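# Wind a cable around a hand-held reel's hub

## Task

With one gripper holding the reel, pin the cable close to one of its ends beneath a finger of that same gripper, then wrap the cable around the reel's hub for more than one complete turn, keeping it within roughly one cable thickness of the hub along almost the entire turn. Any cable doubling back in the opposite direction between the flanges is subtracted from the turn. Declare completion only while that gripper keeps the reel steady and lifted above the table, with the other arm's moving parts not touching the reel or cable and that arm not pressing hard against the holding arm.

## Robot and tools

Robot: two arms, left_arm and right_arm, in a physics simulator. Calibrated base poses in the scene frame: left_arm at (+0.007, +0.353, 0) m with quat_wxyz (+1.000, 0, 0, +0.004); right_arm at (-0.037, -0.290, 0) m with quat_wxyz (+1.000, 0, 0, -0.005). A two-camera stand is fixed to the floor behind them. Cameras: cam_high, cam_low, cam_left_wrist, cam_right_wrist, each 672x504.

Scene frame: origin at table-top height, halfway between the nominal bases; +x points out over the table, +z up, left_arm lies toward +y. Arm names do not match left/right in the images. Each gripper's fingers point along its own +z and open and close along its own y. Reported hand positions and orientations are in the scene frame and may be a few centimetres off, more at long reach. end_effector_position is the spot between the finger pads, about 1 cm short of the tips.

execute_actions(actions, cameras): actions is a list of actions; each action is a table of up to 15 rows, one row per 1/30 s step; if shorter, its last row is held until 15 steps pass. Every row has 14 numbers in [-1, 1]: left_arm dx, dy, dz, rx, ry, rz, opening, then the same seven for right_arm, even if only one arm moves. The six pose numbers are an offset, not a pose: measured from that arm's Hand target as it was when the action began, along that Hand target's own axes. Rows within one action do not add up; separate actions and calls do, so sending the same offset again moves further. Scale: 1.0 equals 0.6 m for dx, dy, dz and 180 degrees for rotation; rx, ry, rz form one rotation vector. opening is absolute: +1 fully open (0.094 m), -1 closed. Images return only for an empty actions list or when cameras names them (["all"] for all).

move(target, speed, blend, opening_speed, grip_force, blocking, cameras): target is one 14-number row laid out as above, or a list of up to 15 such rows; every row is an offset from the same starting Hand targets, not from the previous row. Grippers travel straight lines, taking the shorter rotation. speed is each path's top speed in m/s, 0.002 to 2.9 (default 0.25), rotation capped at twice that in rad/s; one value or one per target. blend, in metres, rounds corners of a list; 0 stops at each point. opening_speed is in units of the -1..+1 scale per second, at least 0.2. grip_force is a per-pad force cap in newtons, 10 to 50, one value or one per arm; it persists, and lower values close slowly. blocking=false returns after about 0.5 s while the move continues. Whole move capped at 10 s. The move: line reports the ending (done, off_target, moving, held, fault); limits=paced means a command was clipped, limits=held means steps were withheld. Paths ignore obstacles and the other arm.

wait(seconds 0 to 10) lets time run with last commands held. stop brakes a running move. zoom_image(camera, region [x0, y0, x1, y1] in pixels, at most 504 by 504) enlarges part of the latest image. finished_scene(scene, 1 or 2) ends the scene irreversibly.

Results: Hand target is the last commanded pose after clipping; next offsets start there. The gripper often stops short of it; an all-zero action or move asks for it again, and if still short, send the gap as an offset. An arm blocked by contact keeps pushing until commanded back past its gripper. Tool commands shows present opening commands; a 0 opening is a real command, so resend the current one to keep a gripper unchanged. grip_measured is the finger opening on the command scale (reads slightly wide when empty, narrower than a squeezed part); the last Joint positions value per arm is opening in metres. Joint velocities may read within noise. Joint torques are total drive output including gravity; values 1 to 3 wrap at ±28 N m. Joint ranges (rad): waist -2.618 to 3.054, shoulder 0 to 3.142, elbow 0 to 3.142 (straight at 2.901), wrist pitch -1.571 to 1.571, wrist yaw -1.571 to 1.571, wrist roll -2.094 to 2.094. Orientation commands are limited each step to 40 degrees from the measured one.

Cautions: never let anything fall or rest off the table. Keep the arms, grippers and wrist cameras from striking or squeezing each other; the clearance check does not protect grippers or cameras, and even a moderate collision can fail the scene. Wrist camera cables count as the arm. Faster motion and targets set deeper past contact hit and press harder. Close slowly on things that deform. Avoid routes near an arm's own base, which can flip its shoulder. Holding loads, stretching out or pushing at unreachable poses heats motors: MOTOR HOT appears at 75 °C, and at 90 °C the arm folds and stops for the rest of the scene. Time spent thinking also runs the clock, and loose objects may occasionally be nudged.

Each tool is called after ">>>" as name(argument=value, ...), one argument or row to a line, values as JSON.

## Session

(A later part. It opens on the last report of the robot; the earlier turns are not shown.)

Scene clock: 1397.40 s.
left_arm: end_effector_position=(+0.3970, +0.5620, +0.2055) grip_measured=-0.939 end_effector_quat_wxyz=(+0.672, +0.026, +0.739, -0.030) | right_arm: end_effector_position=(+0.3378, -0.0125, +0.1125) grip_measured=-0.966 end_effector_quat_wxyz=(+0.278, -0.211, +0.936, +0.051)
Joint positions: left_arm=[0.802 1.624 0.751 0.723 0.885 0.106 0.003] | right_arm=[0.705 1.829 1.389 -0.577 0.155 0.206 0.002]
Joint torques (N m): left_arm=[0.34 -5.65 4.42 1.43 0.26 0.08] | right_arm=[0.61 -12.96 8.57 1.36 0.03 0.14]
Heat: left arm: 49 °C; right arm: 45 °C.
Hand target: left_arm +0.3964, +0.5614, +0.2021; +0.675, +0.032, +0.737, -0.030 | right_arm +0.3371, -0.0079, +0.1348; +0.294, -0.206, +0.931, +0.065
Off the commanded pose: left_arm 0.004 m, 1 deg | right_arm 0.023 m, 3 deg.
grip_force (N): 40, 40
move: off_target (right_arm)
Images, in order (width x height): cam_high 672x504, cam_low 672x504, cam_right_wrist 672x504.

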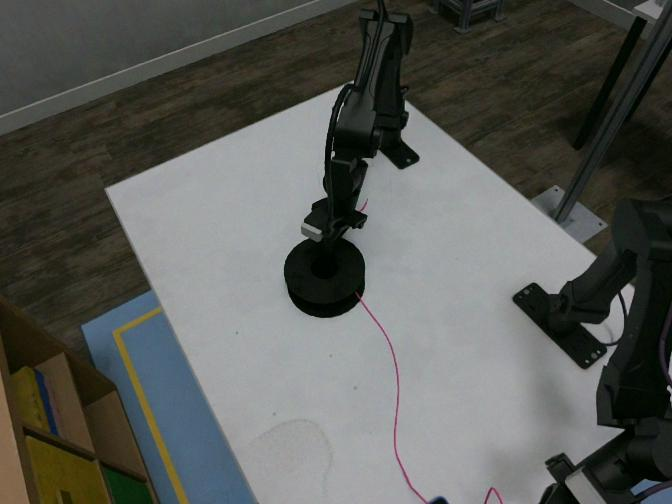

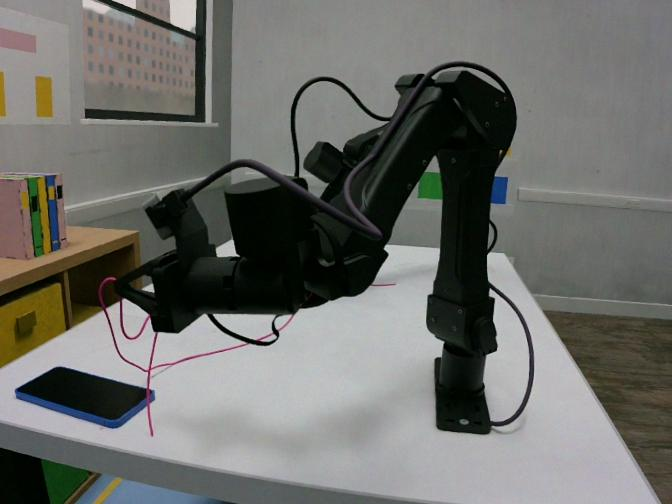

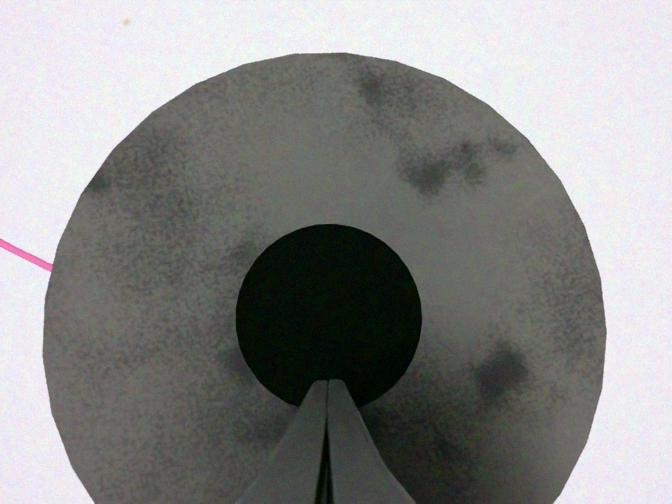

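>>> move(
  target=[-0.346,0.061,0.0987,0,0,0,-1,0,0,0,0,0,0,-1],
  speed=0.12,
  cameras=["cam_high","cam_right_wrist","cam_low"],
)

Scene clock: 1427.97 s.
left_arm: end_effector_position=(+0.4720, +0.5897, +0.3932) grip_measured=-0.939 end_effector_quat_wxyz=(+0.669, +0.026, +0.742, -0.038) | right_arm: end_effector_position=(+0.3378, -0.0125, +0.1124) grip_measured=-0.966 end_effector_quat_wxyz=(+0.278, -0.212, +0.936, +0.051)
Joint positions: left_arm=[0.713 1.738 1.671 -0.082 0.807 0.088 0.003] | right_arm=[0.705 1.829 1.389 -0.578 0.155 0.206 0.002]
Joint torques (N m): left_arm=[-0.43 -7.58 9.66 1.16 0.03 0.04] | right_arm=[0.57 -12.94 8.53 1.37 0.03 0.13]
Heat: left arm: 50 °C; right arm: 45 °C.
Hand target: left_arm +0.4765, +0.5911, +0.4037; +0.675, +0.032, +0.737, -0.030 | right_arm +0.3371, -0.0079, +0.1348; +0.294, -0.206, +0.931, +0.065
Off the commanded pose: left_arm 0.011 m, 1 deg | right_arm 0.023 m, 3 deg.
grip_force (N): 40, 40
move: off_target (left_arm, right_arm)
Images, in order (width x height): cam_high 672x504, cam_low 672x504, cam_right_wrist 672x504.

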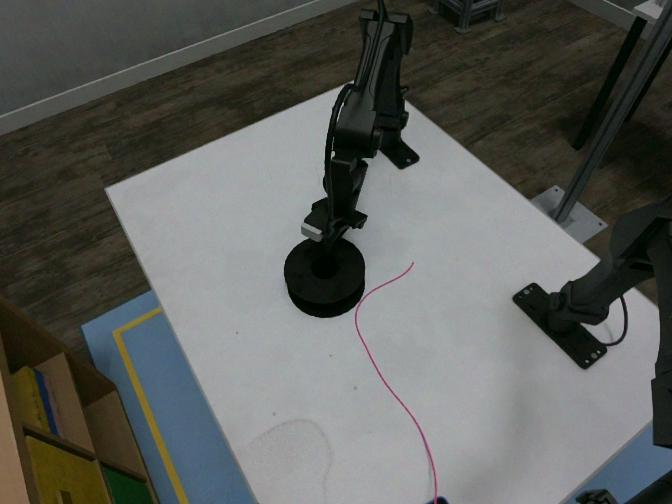

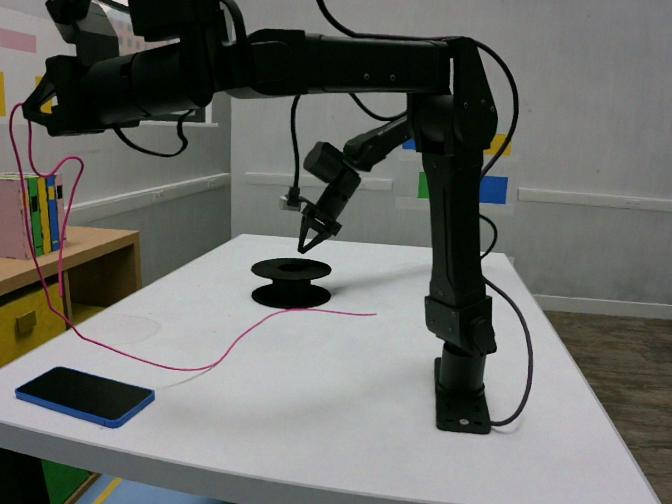

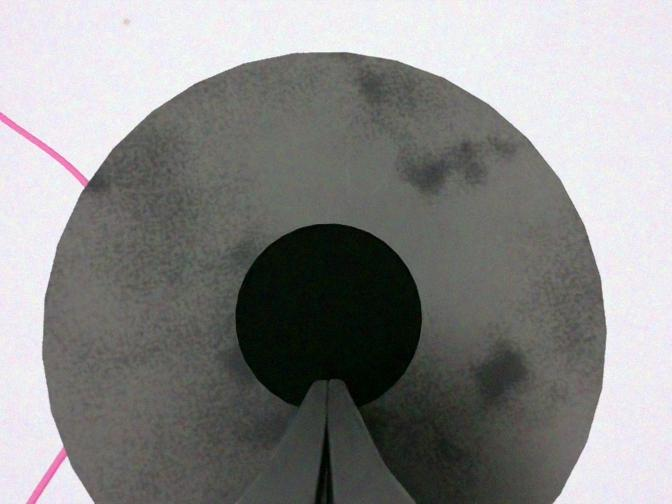

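>>> move(
  target=[0.623,-0.329,-0.079,0,0.222,0,-1,0,0,0,0,0,0,-1],
  speed=0.12,
  cameras=["cam_high","cam_low","cam_left_wrist"],
)

Scene clock: 1442.40 s.
left_arm: end_effector_position=(+0.3768, +0.4011, +0.0367) grip_measured=-0.939 end_effector_quat_wxyz=(+0.376, +0.043, +0.925, -0.020) | right_arm: end_effector_position=(+0.3378, -0.0125, +0.1124) grip_measured=-0.966 end_effector_quat_wxyz=(+0.278, -0.212, +0.936, +0.051)
Joint positions: left_arm=[0.23 1.546 0.593 0.127 0.233 0.24 0.003] | right_arm=[0.705 1.829 1.389 -0.578 0.155 0.206 0.002]
Joint torques (N m): left_arm=[-0.31 -4.59 4.16 1.22 0.06 -0.06] | right_arm=[0.62 -12.94 8.57 1.38 0.03 0.12]
Heat: left arm: 49 °C; right arm: 44 °C.
Hand target: left_arm +0.3794, +0.4015, +0.0354; +0.382, +0.041, +0.923, -0.017 | right_arm +0.3371, -0.0079, +0.1348; +0.294, -0.206, +0.931, +0.065
Off the commanded pose: left_arm 0.003 m, 1 deg | right_arm 0.023 m, 3 deg.
grip_force (N): 40, 40
move: off_target (right_arm)
Images, in order (width x height): cam_high 672x504, cam_low 672x504, cam_left_wrist 672x504.

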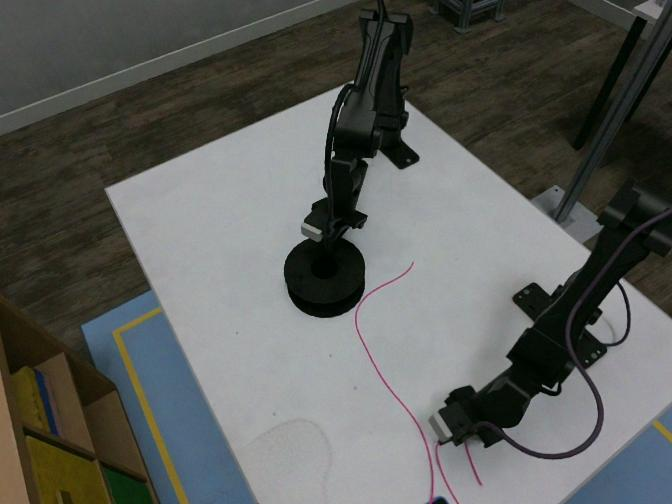

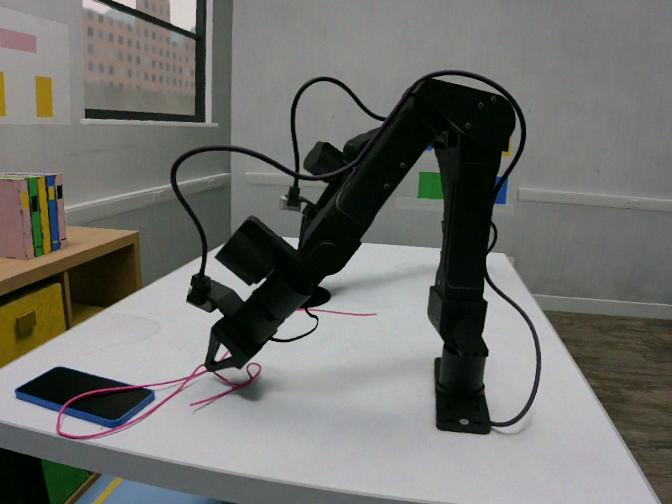

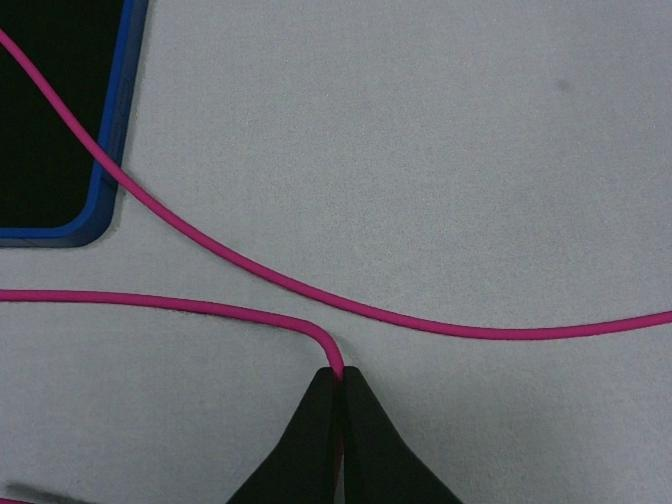

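>>> move(
  target=[
    [0,0,0,0,0,0,-0.5,0,0,0,0,0,0,-1],
    [-0.153,-0.003,-0.2,0,0,0,-0.5,0,0,0,0,0,0,-1],
  ],
  speed=0.12,
  cameras=["cam_high","cam_low","cam_left_wrist"],
)

Scene clock: 1458.07 s.
left_arm: end_effector_position=(+0.3541, +0.3988, +0.1611) grip_measured=-0.502 end_effector_quat_wxyz=(+0.354, +0.036, +0.934, -0.024) | right_arm: end_effector_position=(+0.3378, -0.0125, +0.1124) grip_measured=-0.966 end_effector_quat_wxyz=(+0.278, -0.212, +0.936, +0.051)
Joint positions: left_arm=[0.239 1.259 0.939 -0.557 0.232 0.24 0.023] | right_arm=[0.705 1.829 1.389 -0.578 0.155 0.206 0.002]
Joint torques (N m): left_arm=[0.59 -6.53 9.06 0.86 0.21 0.08] | right_arm=[0.61 -12.97 8.57 1.38 0.04 0.13]
Heat: left arm: 49 °C; right arm: 44 °C.
Hand target: left_arm +0.3595, +0.4014, +0.1852; +0.382, +0.041, +0.923, -0.017 | right_arm +0.3371, -0.0079, +0.1348; +0.294, -0.206, +0.931, +0.065
Off the commanded pose: left_arm 0.025 m, 4 deg | right_arm 0.023 m, 3 deg.
grip_force (N): 40, 40
move: off_target (left_arm, right_arm)
Images, in order (width x height): cam_high 672x504, cam_low 672x504, cam_left_wrist 672x504.

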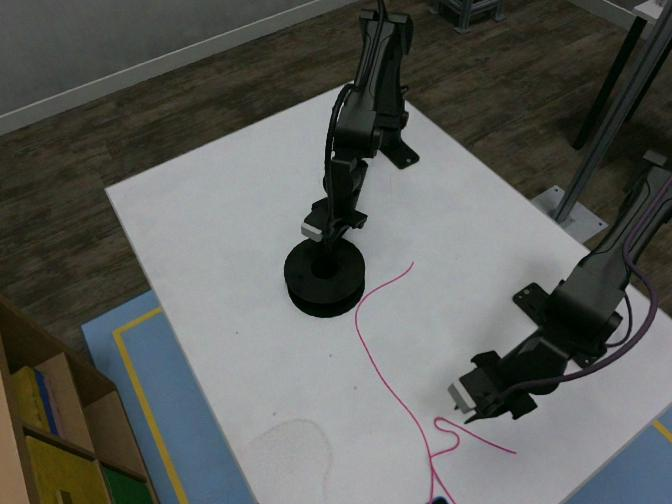

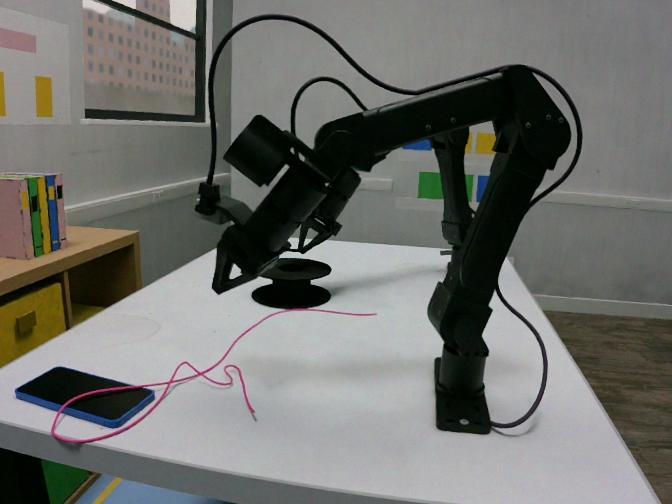

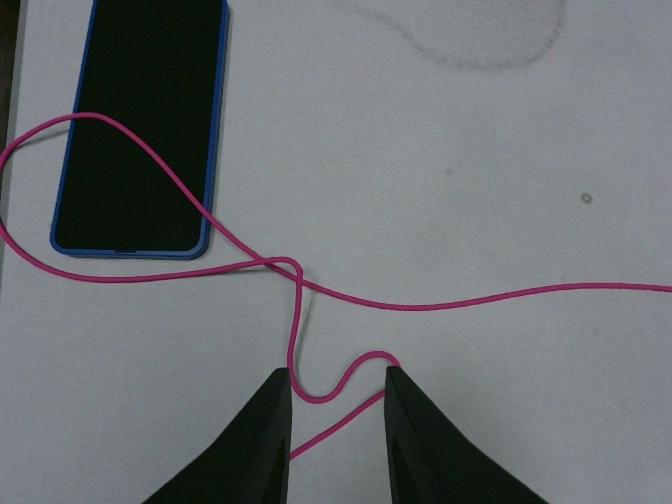

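>>> move(
  target=[
    [0,0,0,0,0,0,-0.5,-0.0956,0,-0.1365,0,0,0,-1],
    [0,0,0,0,0,0,-0.5,0.1237,-0.298,-0.29,0.1593,0,0.2275,-1],
  ],
  speed=0.15,
  blend=[0.03,0],
)

Scene clock: 1500.53 s.
left_arm: end_effector_position=(+0.3540, +0.3987, +0.1609) grip_measured=-0.502 end_effector_quat_wxyz=(+0.354, +0.036, +0.934, -0.024) | right_arm: end_effector_position=(+0.2743, -0.2294, +0.2322) grip_measured=-0.966 end_effector_quat_wxyz=(+0.292, +0.197, +0.934, -0.056)
Joint positions: left_arm=[0.239 1.259 0.939 -0.557 0.232 0.24 0.023] | right_arm=[0.438 1.363 1.393 -1.163 0.429 0.746 0.002]
Joint torques (N m): left_arm=[0.61 -6.56 9.06 0.85 0.21 0.08] | right_arm=[-0.38 -7.19 5.5 1.08 0.5 0.11]
Heat: left arm: 46 °C; right arm: 44 °C.
Hand target: left_arm +0.3594, +0.4014, +0.1851; +0.382, +0.041, +0.923, -0.017 | right_arm +0.2668, -0.2378, +0.2345; +0.294, +0.207, +0.931, -0.065
Off the commanded pose: left_arm 0.025 m, 4 deg | right_arm 0.012 m, 2 deg.
grip_force (N): 40, 40
move: off_target (left_arm, right_arm)

>>> move(
  target=[0.060,-0.634,-0.142,0.2264,0.1682,0.4858,-0.5,0,0,0,0,0,0,-1],
  speed=0.2,
  cameras=["cam_high","cam_left_wrist"],
)

Scene clock: 1518.43 s.
left_arm: end_effector_position=(+0.2391, +0.0341, +0.2166) grip_measured=-0.502 end_effector_quat_wxyz=(+0.092, +0.757, +0.646, -0.036) | right_arm: end_effector_position=(+0.2743, -0.2294, +0.2322) grip_measured=-0.966 end_effector_quat_wxyz=(+0.292, +0.197, +0.934, -0.056)
Joint positions: left_arm=[-0.924 1.941 2.098 -1.541 0.062 0.806 0.023] | right_arm=[0.438 1.363 1.393 -1.163 0.429 0.746 0.002]
Joint torques (N m): left_arm=[-0.03 -7.76 7.83 0.04 0.11 0.11] | right_arm=[-0.34 -7.2 5.53 1.06 0.5 0.14]
Heat: left arm: 45 °C; right arm: 42 °C.
Hand target: left_arm +0.2409, +0.0300, +0.2199; +0.028, +0.765, +0.643, -0.033 | right_arm +0.2668, -0.2378, +0.2345; +0.294, +0.207, +0.931, -0.065
Off the commanded pose: left_arm 0.006 m, 7 deg | right_arm 0.012 m, 2 deg.
joint sent to its limit (left arm) — joint 4 (wrist pitch), lower limit. The joint targets are off in orientation, not in position.
grip_force (N): 40, 40
move: off_target (left_arm, right_arm)
Images, in order (width x height): cam_high 672x504, cam_left_wrist 672x504.

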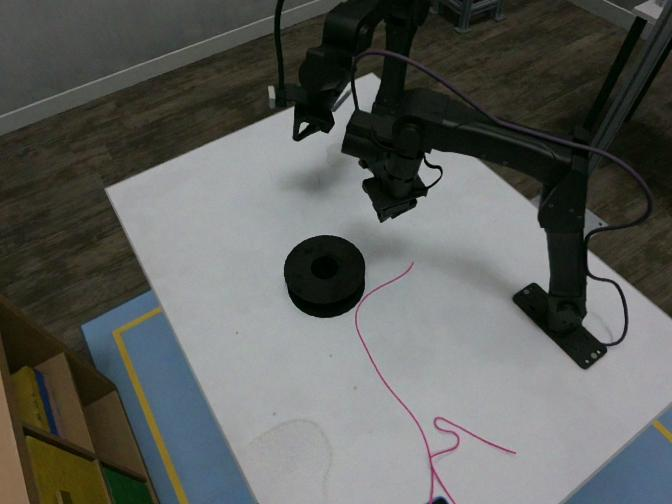

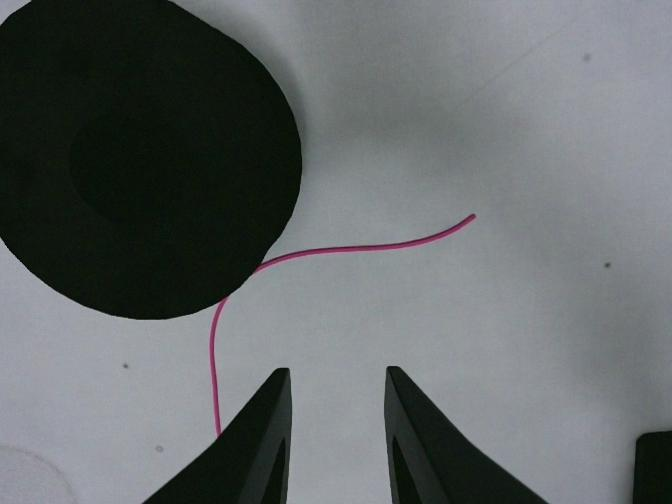

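>>> move(
  target=[0.053,-0.028,0.196,0.0315,0,0.3603,-0.5,0,0,0,0,0,0,-1],
  speed=0.15,
  cameras=["cam_high","cam_left_wrist"],
)

Scene clock: 1557.30 s.
left_arm: end_effector_position=(+0.2284, +0.0542, +0.1092) grip_measured=-0.502 end_effector_quat_wxyz=(+0.014, +0.990, +0.136, -0.039) | right_arm: end_effector_position=(+0.2743, -0.2294, +0.2322) grip_measured=-0.966 end_effector_quat_wxyz=(+0.292, +0.197, +0.934, -0.056)
Joint positions: left_arm=[-0.905 1.975 1.726 -1.338 0.08 1.971 0.023] | right_arm=[0.438 1.363 1.393 -1.163 0.429 0.746 0.002]
Joint torques (N m): left_arm=[-0.09 -8.13 4.1 -0.08 0.08 0.11] | right_arm=[-0.32 -7.16 5.5 1.07 0.5 0.13]
Heat: left arm: 41 °C; right arm: 41 °C.
Hand target: left_arm +0.2279, +0.0540, +0.1000; +0.005, +0.991, +0.130, -0.043 | right_arm +0.2668, -0.2378, +0.2345; +0.294, +0.207, +0.931, -0.065
Off the commanded pose: left_arm 0.009 m, 1 deg | right_arm 0.011 m, 2 deg.
grip_force (N): 40, 40
move: off_target (right_arm)
Images, in order (width x height): cam_high 672x504, cam_left_wrist 672x504.

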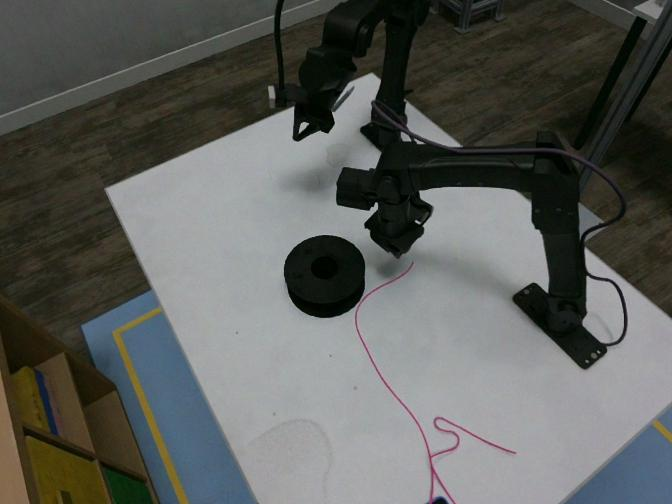

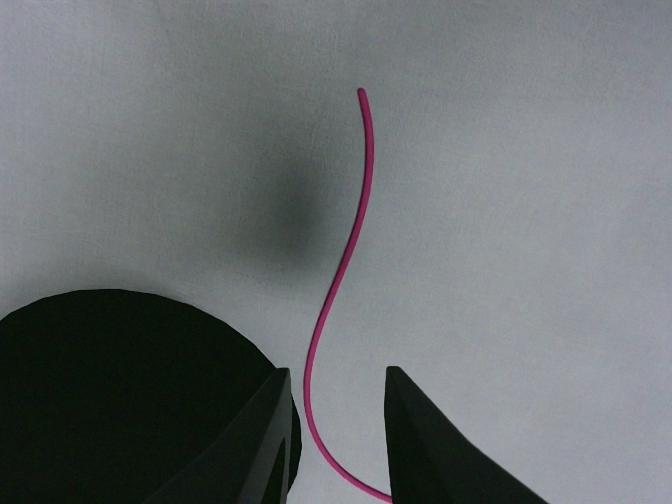

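>>> move(
  target=[-0.008,-0.0095,0.0977,0,0,0,-0.5,0,0,0,0,0,0,-1],
  speed=0.1,
  cameras=["cam_left_wrist"],
)

Scene clock: 1585.17 s.
left_arm: end_effector_position=(+0.2192, +0.0574, +0.0502) grip_measured=-0.502 end_effector_quat_wxyz=(+0.012, +0.991, +0.129, -0.039) | right_arm: end_effector_position=(+0.2743, -0.2294, +0.2322) grip_measured=-0.966 end_effector_quat_wxyz=(+0.292, +0.197, +0.934, -0.056)
Joint positions: left_arm=[-0.92 1.975 1.49 -1.104 0.08 1.972 0.023] | right_arm=[0.438 1.363 1.393 -1.163 0.429 0.746 0.002]
Joint torques (N m): left_arm=[-0.4 -8.05 4.12 -0.1 0.08 -0.05] | right_arm=[-0.32 -7.17 5.5 1.06 0.5 0.14]
Heat: left arm: 40 °C; right arm: 40 °C.
Hand target: left_arm +0.2170, +0.0571, +0.0420; +0.005, +0.991, +0.130, -0.043 | right_arm +0.2668, -0.2378, +0.2345; +0.294, +0.207, +0.931, -0.065
Off the commanded pose: left_arm 0.009 m, 1 deg | right_arm 0.011 m, 2 deg.
grip_force (N): 40, 40
move: off_target (right_arm)
Images, in order (width x height): cam_left_wrist 672x504.

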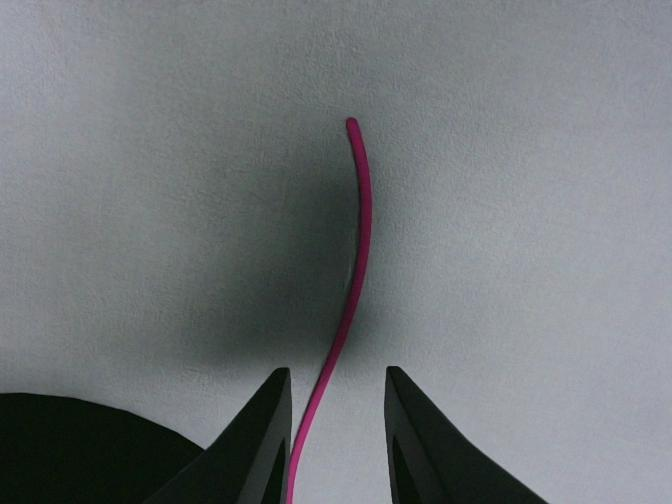

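>>> move(
  target=[0.005,0,0.055,0,0,0,-0.5,0,0,0,0,0,0,-1],
  speed=0.05,
  cameras=["cam_left_wrist"],
)

Scene clock: 1592.10 s.
left_arm: end_effector_position=(+0.2200, +0.0563, +0.0176) grip_measured=-0.502 end_effector_quat_wxyz=(+0.013, +0.991, +0.129, -0.039) | right_arm: end_effector_position=(+0.2743, -0.2294, +0.2322) grip_measured=-0.966 end_effector_quat_wxyz=(+0.292, +0.197, +0.934, -0.056)
Joint positions: left_arm=[-0.92 2.015 1.413 -0.985 0.08 1.972 0.023] | right_arm=[0.438 1.363 1.393 -1.163 0.429 0.746 0.002]
Joint torques (N m): left_arm=[-0.38 -8.16 3.84 -0.1 0.09 -0.05] | right_arm=[-0.34 -7.19 5.53 1.06 0.5 0.15]
Heat: left arm: 39 °C; right arm: 40 °C.
Hand target: left_arm +0.2171, +0.0570, +0.0089; +0.006, +0.991, +0.130, -0.043 | right_arm +0.2668, -0.2378, +0.2345; +0.294, +0.207, +0.931, -0.065
Off the commanded pose: left_arm 0.009 m, 1 deg | right_arm 0.011 m, 2 deg.
grip_force (N): 40, 40
move: off_target (right_arm)
Images, in order (width x height): cam_left_wrist 672x504.

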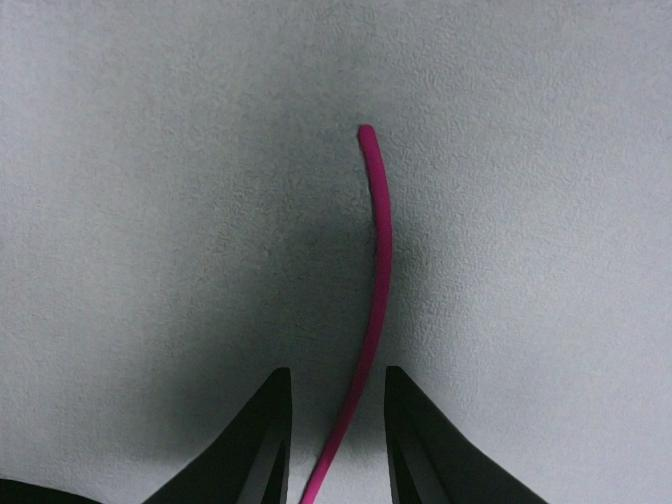

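>>> move(
  target=[
    [0,0,0.01,0,0,0,-0.5,0,0,0,0,0,0,-1],
    [0,0,0.01,0,0,0,-1,0,0,0,0,0,0,-1],
  ],
  speed=0.05,
  cameras=["cam_left_wrist"],
)

Scene clock: 1600.20 s.
left_arm: end_effector_position=(+0.2210, +0.0550, +0.0133) grip_measured=-0.939 end_effector_quat_wxyz=(+0.017, +0.991, +0.129, -0.036) | right_arm: end_effector_position=(+0.2743, -0.2294, +0.2322) grip_measured=-0.966 end_effector_quat_wxyz=(+0.292, +0.197, +0.934, -0.056)
Joint positions: left_arm=[-0.92 2.02 1.401 -0.96 0.08 1.971 0.003] | right_arm=[0.438 1.363 1.393 -1.163 0.429 0.746 0.002]
Joint torques (N m): left_arm=[-0.49 -7.91 3.67 -0.1 0.09 -0.05] | right_arm=[-0.34 -7.2 5.52 1.06 0.5 0.15]
Heat: left arm: 39 °C; right arm: 40 °C.
Hand target: left_arm +0.2167, +0.0568, +0.0030; +0.006, +0.991, +0.130, -0.043 | right_arm +0.2668, -0.2378, +0.2345; +0.294, +0.207, +0.931, -0.065
Off the commanded pose: left_arm 0.011 m, 1 deg | right_arm 0.011 m, 2 deg.
grip_force (N): 40, 40
move: off_target (left_arm, right_arm); target 2's new opening was sent with left_arm's hand 0.011 m and 1 deg from that target
Images, in order (width x height): cam_left_wrist 672x504.

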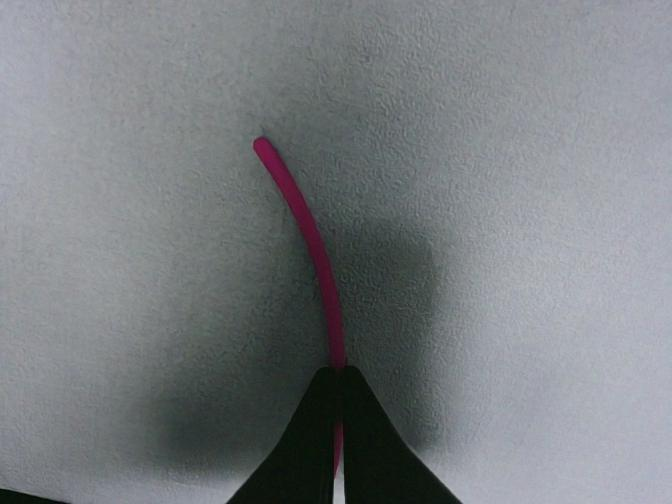

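>>> move(
  target=[
    [-0.029,0,-0.332,0,0,0,-1,0,0,0,0,0,0,-1],
    [0.293,-0.0547,-0.444,-0.0509,0,-0.5811,-1,0,0,0,0,0,0,-1],
  ],
  speed=0.15,
  blend=[0.03,0],
  cameras=["cam_high","cam_left_wrist"],
)

Scene clock: 1642.47 s.
left_arm: end_effector_position=(+0.3940, +0.1394, +0.2512) grip_measured=-0.940 end_effector_quat_wxyz=(+0.174, +0.497, +0.850, -0.020) | right_arm: end_effector_position=(+0.2743, -0.2294, +0.2322) grip_measured=-0.966 end_effector_quat_wxyz=(+0.292, +0.197, +0.934, -0.056)
Joint positions: left_arm=[-0.493 2.057 2.38 -1.546 0.054 0.563 0.003] | right_arm=[0.438 1.363 1.393 -1.163 0.429 0.746 0.002]
Joint torques (N m): left_arm=[0.49 -8.35 7.62 0.34 0.02 -0.08] | right_arm=[-0.31 -7.19 5.52 1.06 0.49 0.14]
Heat: left arm: 39 °C; right arm: 39 °C.
Hand target: left_arm +0.3996, +0.1397, +0.2530; +0.038, +0.500, +0.865, -0.022 | right_arm +0.2668, -0.2378, +0.2345; +0.294, +0.207, +0.931, -0.065
Off the commanded pose: left_arm 0.006 m, 16 deg | right_arm 0.011 m, 2 deg.
joint sent to its limit (left arm) — joint 4 (wrist pitch), lower limit. The joint targets are off in orientation, not in position.
grip_force (N): 40, 40
move: off_target (left_arm, right_arm)
Images, in order (width x height): cam_high 672x504, cam_left_wrist 672x504.

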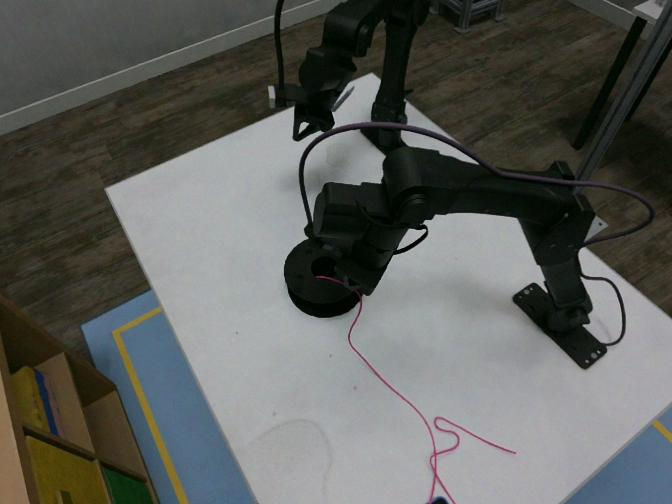

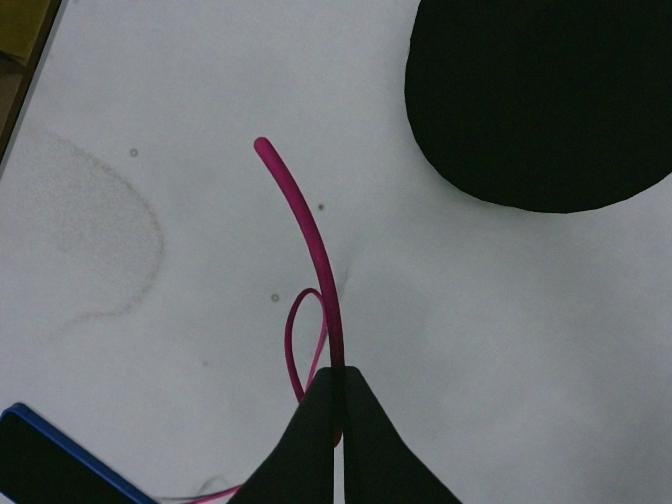

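>>> move(
  target=[
    [0,0,0,0,0,0,-1,0.095,0.1403,0.0758,-0.387,-0.1303,-0.3247,-0.8],
    [0,0,0,0,0,0,-1,0.138,0.1403,0.1373,-0.2311,-0.4655,-0.731,0.1],
  ],
  speed=0.15,
  cameras=["all"],
)

Scene clock: 1727.20 s.
left_arm: end_effector_position=(+0.3940, +0.1394, +0.2512) grip_measured=-0.940 end_effector_quat_wxyz=(+0.174, +0.496, +0.850, -0.020) | right_arm: end_effector_position=(+0.2882, -0.1542, +0.1373) grip_measured=-0.802 end_effector_quat_wxyz=(-0.533, +0.773, -0.342, +0.027)
Joint positions: left_arm=[-0.493 2.057 2.38 -1.546 0.054 0.563 0.003] | right_arm=[-0.033 1.417 0.72 -0.162 -0.967 -1.967 0.009]
Joint torques (N m): left_arm=[0.5 -8.36 7.6 0.33 0.02 -0.07] | right_arm=[-0.5 -4.21 5.52 1.58 -0.84 -0.08]
Heat: left arm: 39 °C; right arm: 38 °C.
Hand target: left_arm +0.3996, +0.1397, +0.2530; +0.038, +0.500, +0.865, -0.022 | right_arm +0.2839, -0.1529, +0.1310; -0.537, +0.771, -0.343, +0.010 (not the last commanded pose)
Tool commands: left_gripper/opening=-1.0 right_gripper/opening=-0.8
Off the commanded pose: left_arm 0.006 m, 16 deg | right_arm 0.018 m, 22 deg.
joint sent to its limit (left arm) — joint 4 (wrist pitch), lower limit. The joint targets are off in orientation, not in position.
grip_force (N): 40, 40
move: off_target (left_arm, right_arm; path cut at 10 s); path passed 1 of 2 targets; target 2's new opening was not sent

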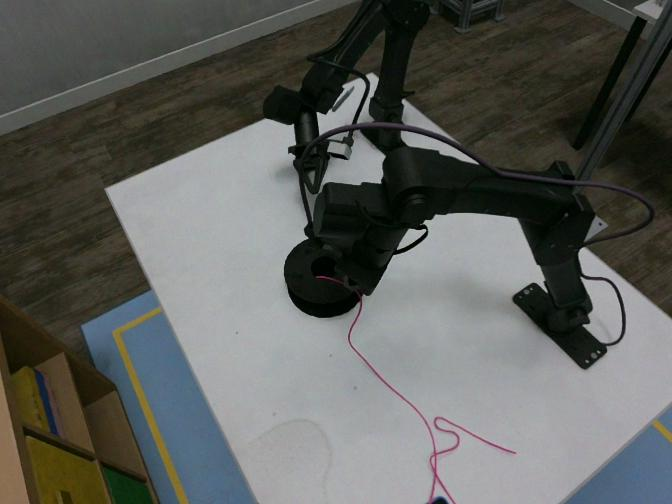

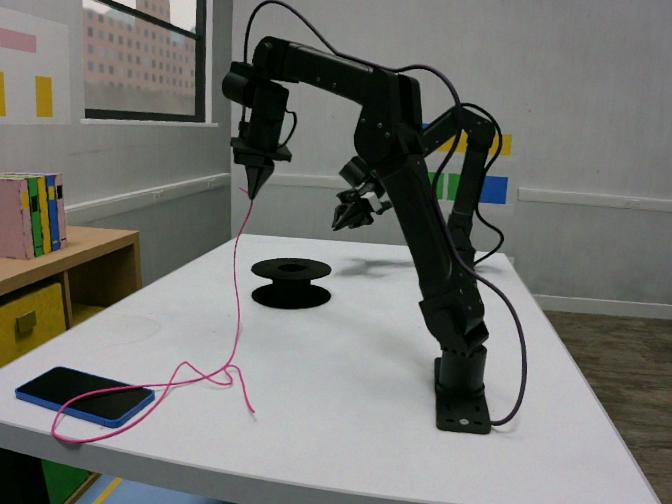

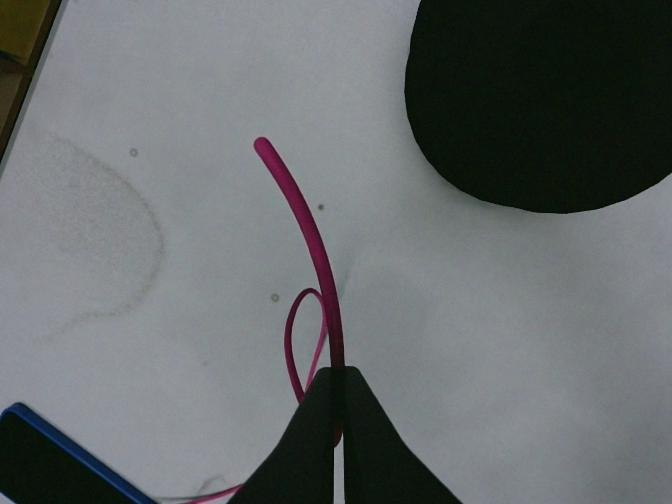

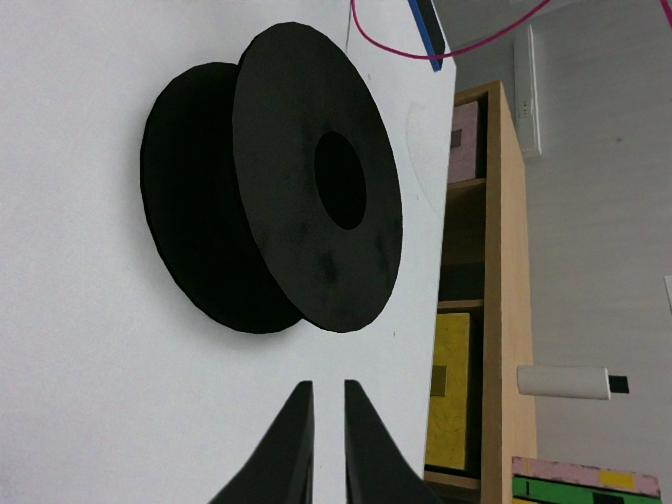

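>>> move(
  target=[0,0,0,0,0,0,-1,-0.0803,-0.0508,0.053,0.0151,0.0734,-0.0909,0.1],
  speed=0.15,
  grip_force=[40,50],
  cameras=["all"],
)

Scene clock: 1750.57 s.
left_arm: end_effector_position=(+0.3940, +0.1394, +0.2512) grip_measured=-0.940 end_effector_quat_wxyz=(+0.174, +0.496, +0.850, -0.020) | right_arm: end_effector_position=(+0.2802, -0.0967, +0.1574) grip_measured=+0.098 end_effector_quat_wxyz=(-0.498, +0.796, -0.288, +0.187)
Joint positions: left_arm=[-0.493 2.057 2.38 -1.546 0.054 0.563 0.003] | right_arm=[0.322 1.214 0.585 0.114 -0.492 -1.845 0.052]
Joint torques (N m): left_arm=[0.49 -8.38 7.6 0.34 0.03 -0.07] | right_arm=[0.4 -6.01 5.93 2.22 -0.39 0.19]
Heat: left arm: 39 °C; right arm: 39 °C.
Hand target: left_arm +0.3996, +0.1397, +0.2530; +0.038, +0.500, +0.865, -0.022 | right_arm +0.2750, -0.0951, +0.1600; -0.506, +0.792, -0.289, +0.182
Off the commanded pose: left_arm 0.006 m, 16 deg | right_arm 0.006 m, 1 deg.
joint sent to its limit (left arm) — joint 4 (wrist pitch), lower limit. The joint targets are off in orientation, not in position.
grip_force (N): 40, 50
move: off_target (left_arm)

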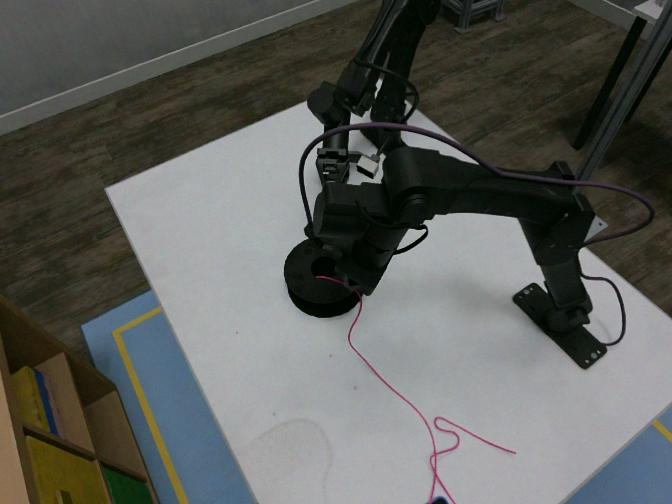

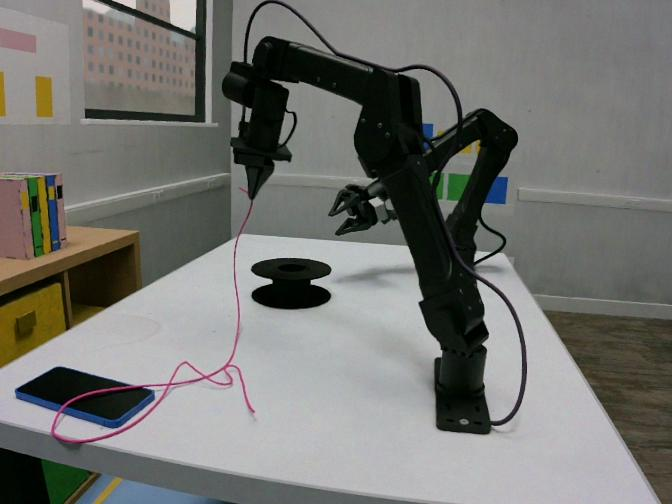

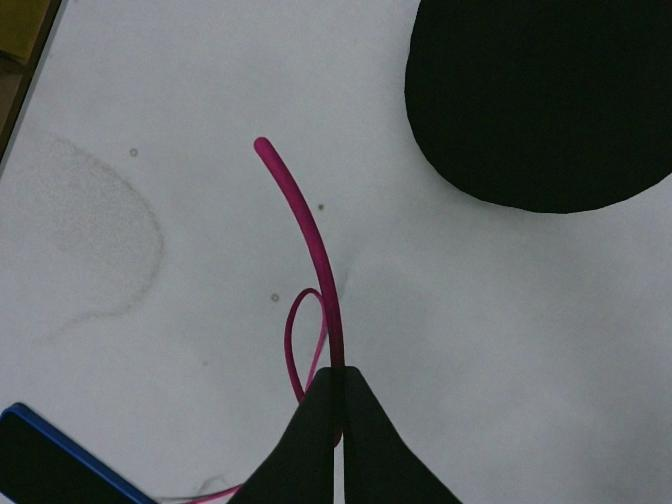

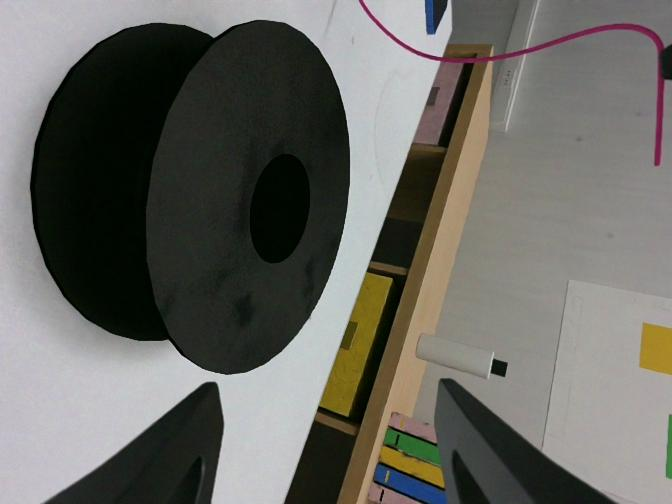

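>>> move(
  target=[0,0,0,0,0,0,-1,0.004,0.1167,0.0748,0,0,0,0.1],
  speed=0.1,
  cameras=["cam_high","cam_right_wrist","cam_low"],
)

Scene clock: 1774.47 s.
left_arm: end_effector_position=(+0.3940, +0.1394, +0.2512) grip_measured=-0.940 end_effector_quat_wxyz=(+0.174, +0.496, +0.850, -0.020) | right_arm: end_effector_position=(+0.2889, -0.0903, +0.0859) grip_measured=+0.098 end_effector_quat_wxyz=(-0.506, +0.791, -0.281, +0.199)
Joint positions: left_arm=[-0.493 2.057 2.38 -1.546 0.054 0.563 0.003] | right_arm=[0.338 1.502 0.408 0.616 -0.476 -1.837 0.052]
Joint torques (N m): left_arm=[0.49 -8.36 7.57 0.34 0.03 -0.07] | right_arm=[0.59 -4.3 4.71 2.28 -0.29 0.21]
Heat: left arm: 39 °C; right arm: 42 °C.
Hand target: left_arm +0.3996, +0.1397, +0.2530; +0.038, +0.500, +0.865, -0.022 | right_arm +0.2837, -0.0879, +0.0776; -0.506, +0.792, -0.289, +0.182
Off the commanded pose: left_arm 0.006 m, 16 deg | right_arm 0.010 m, 2 deg.
joint sent to its limit (left arm) — joint 4 (wrist pitch), lower limit. The joint targets are off in orientation, not in position.
grip_force (N): 40, 50
move: off_target (left_arm)
Images, in order (width x height): cam_high 672x504, cam_low 672x504, cam_right_wrist 672x504.

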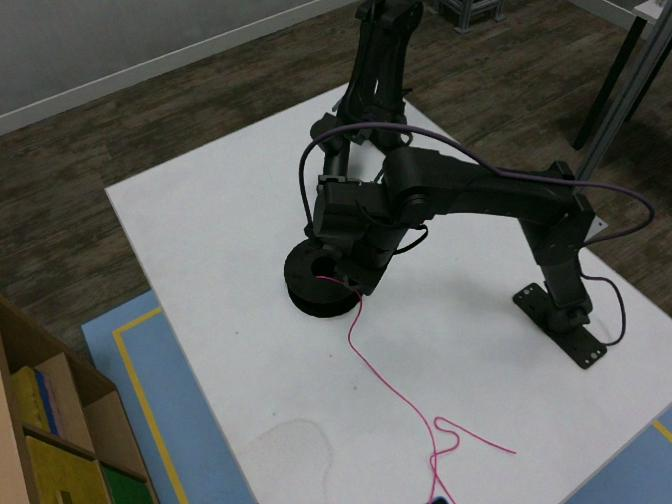

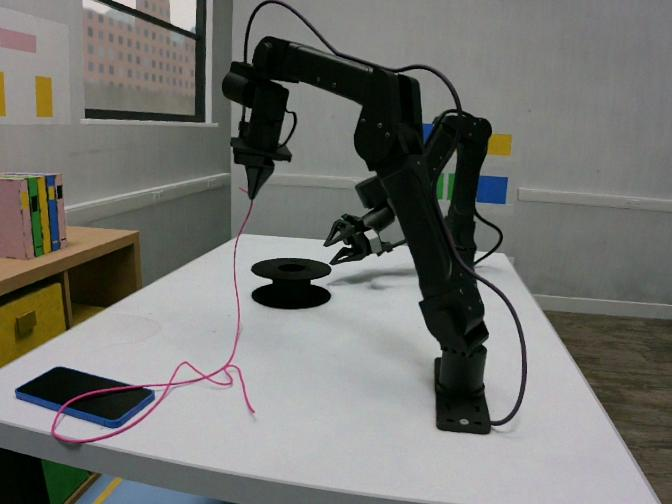

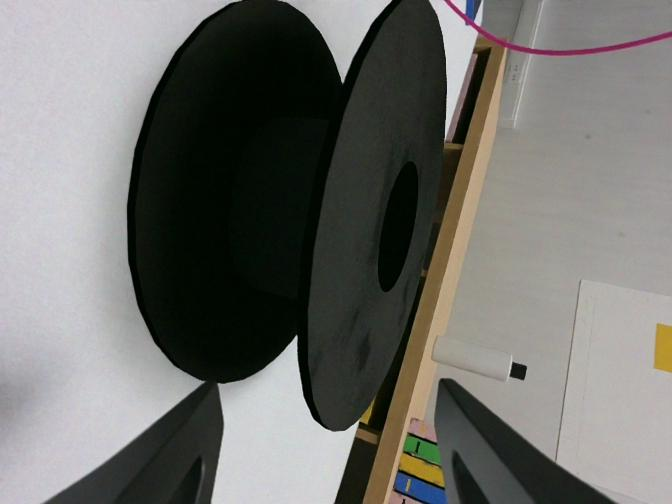

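>>> move(
  target=[
    [0,0,0,0,0,0,-1,0,0.024,0.0112,0,0,0,0.2],
    [0,0,0,0,0,0,-1,0.0015,-0.0135,0.0918,0,0,0,0.2],
  ],
  speed=0.06,
  cameras=["cam_high","cam_right_wrist","cam_low"],
)

Scene clock: 1791.33 s.
left_arm: end_effector_position=(+0.3940, +0.1394, +0.2512) grip_measured=-0.940 end_effector_quat_wxyz=(+0.174, +0.496, +0.850, -0.020) | right_arm: end_effector_position=(+0.3175, -0.0517, +0.0663) grip_measured=+0.198 end_effector_quat_wxyz=(-0.504, +0.793, -0.282, +0.195)
Joint positions: left_arm=[-0.493 2.057 2.38 -1.546 0.054 0.563 0.003] | right_arm=[0.437 1.737 0.541 0.73 -0.392 -1.788 0.056]
Joint torques (N m): left_arm=[0.49 -8.38 7.61 0.34 0.03 -0.07] | right_arm=[0.44 -5.53 6.35 2.23 -0.24 0.24]
Heat: left arm: 39 °C; right arm: 41 °C.
Hand target: left_arm +0.3996, +0.1397, +0.2530; +0.038, +0.500, +0.865, -0.022 | right_arm +0.3186, -0.0475, +0.0618; -0.506, +0.792, -0.289, +0.182
Off the commanded pose: left_arm 0.006 m, 16 deg | right_arm 0.006 m, 2 deg.
joint sent to its limit (left arm) — joint 4 (wrist pitch), lower limit. The joint targets are off in orientation, not in position.
grip_force (N): 40, 50
move: off_target (left_arm)
Images, in order (width x height): cam_high 672x504, cam_low 672x504, cam_right_wrist 672x504.

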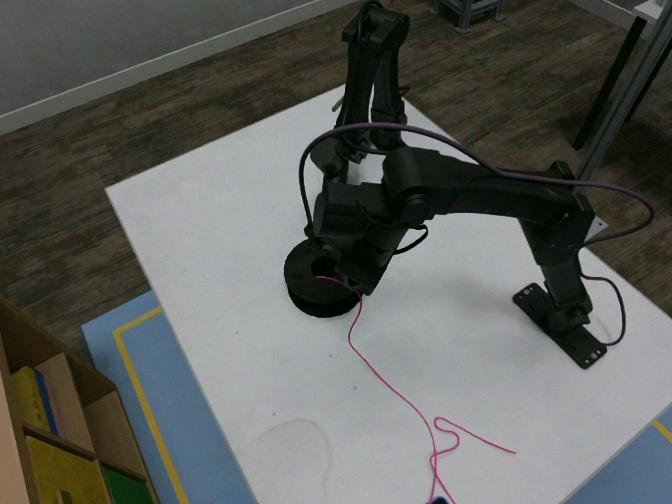

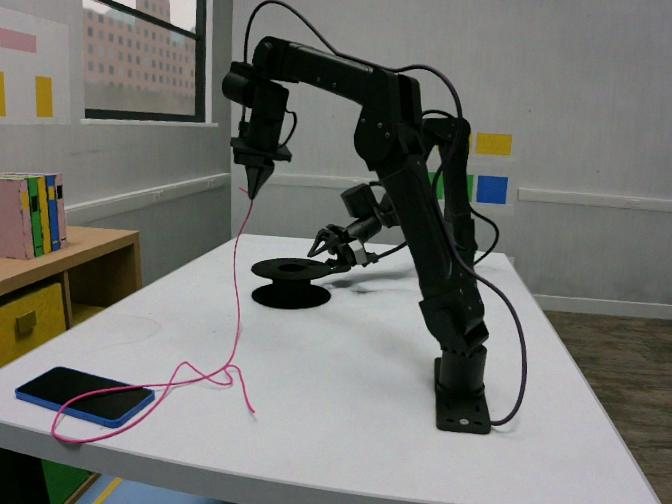

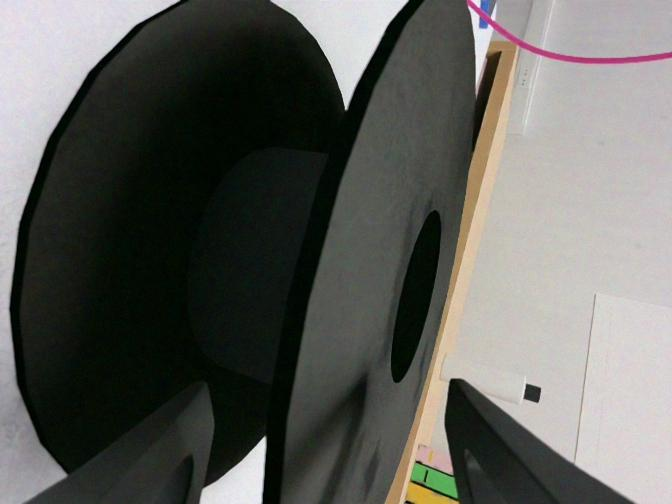

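>>> move(
  target=[
    [0,0,0,0,0,0,-1,0,0,0,0,0,0,-0.3],
    [0,0,0,0,0,0,-1,0,-0.0302,-0.0141,0,0,0,-0.3],
  ],
  speed=0.05,
  cameras=["cam_right_wrist","cam_low"],
)

Scene clock: 1805.67 s.
left_arm: end_effector_position=(+0.3940, +0.1394, +0.2512) grip_measured=-0.940 end_effector_quat_wxyz=(+0.174, +0.496, +0.850, -0.020) | right_arm: end_effector_position=(+0.3180, -0.0518, +0.0697) grip_measured=-0.298 end_effector_quat_wxyz=(-0.497, +0.797, -0.287, +0.187)
Joint positions: left_arm=[-0.493 2.057 2.38 -1.546 0.054 0.563 0.003] | right_arm=[0.437 1.71 0.564 0.655 -0.391 -1.787 0.033]
Joint torques (N m): left_arm=[0.49 -8.36 7.58 0.34 0.03 -0.08] | right_arm=[0.4 -9.62 6.75 1.88 -0.27 0.21]
Heat: left arm: 39 °C; right arm: 41 °C.
Hand target: left_arm +0.3996, +0.1397, +0.2530; +0.038, +0.500, +0.865, -0.022 | right_arm +0.3187, -0.0476, +0.0818; -0.506, +0.792, -0.289, +0.182
Off the commanded pose: left_arm 0.006 m, 16 deg | right_arm 0.013 m, 1 deg.
joint sent to its limit (left arm) — joint 4 (wrist pitch), lower limit. The joint targets are off in orientation, not in position.
grip_force (N): 40, 50
move: off_target (left_arm, right_arm)
Images, in order (width x height): cam_low 672x504, cam_right_wrist 672x504.

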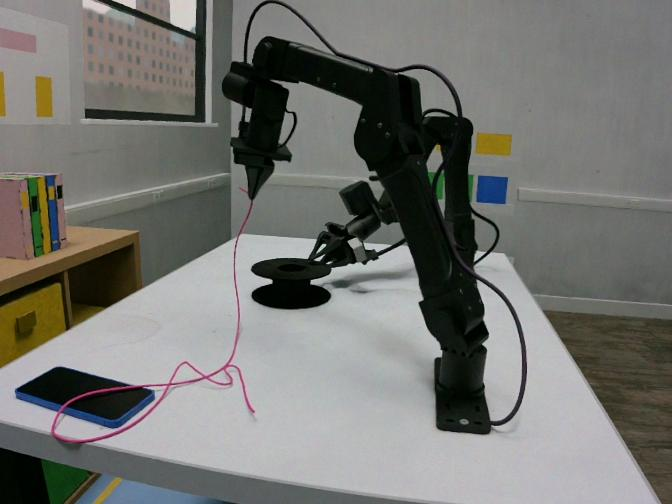

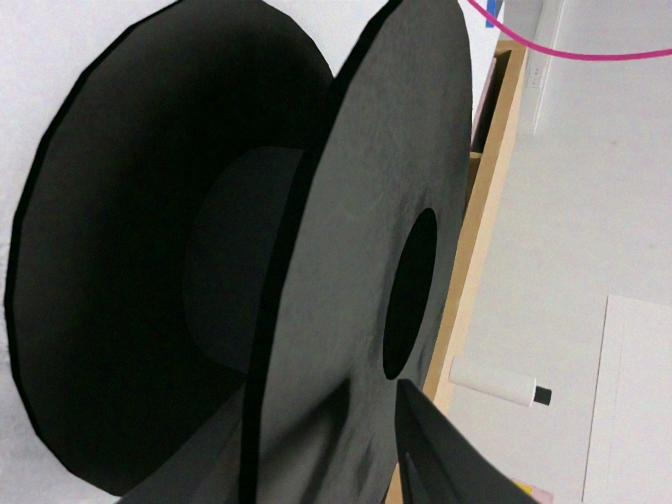

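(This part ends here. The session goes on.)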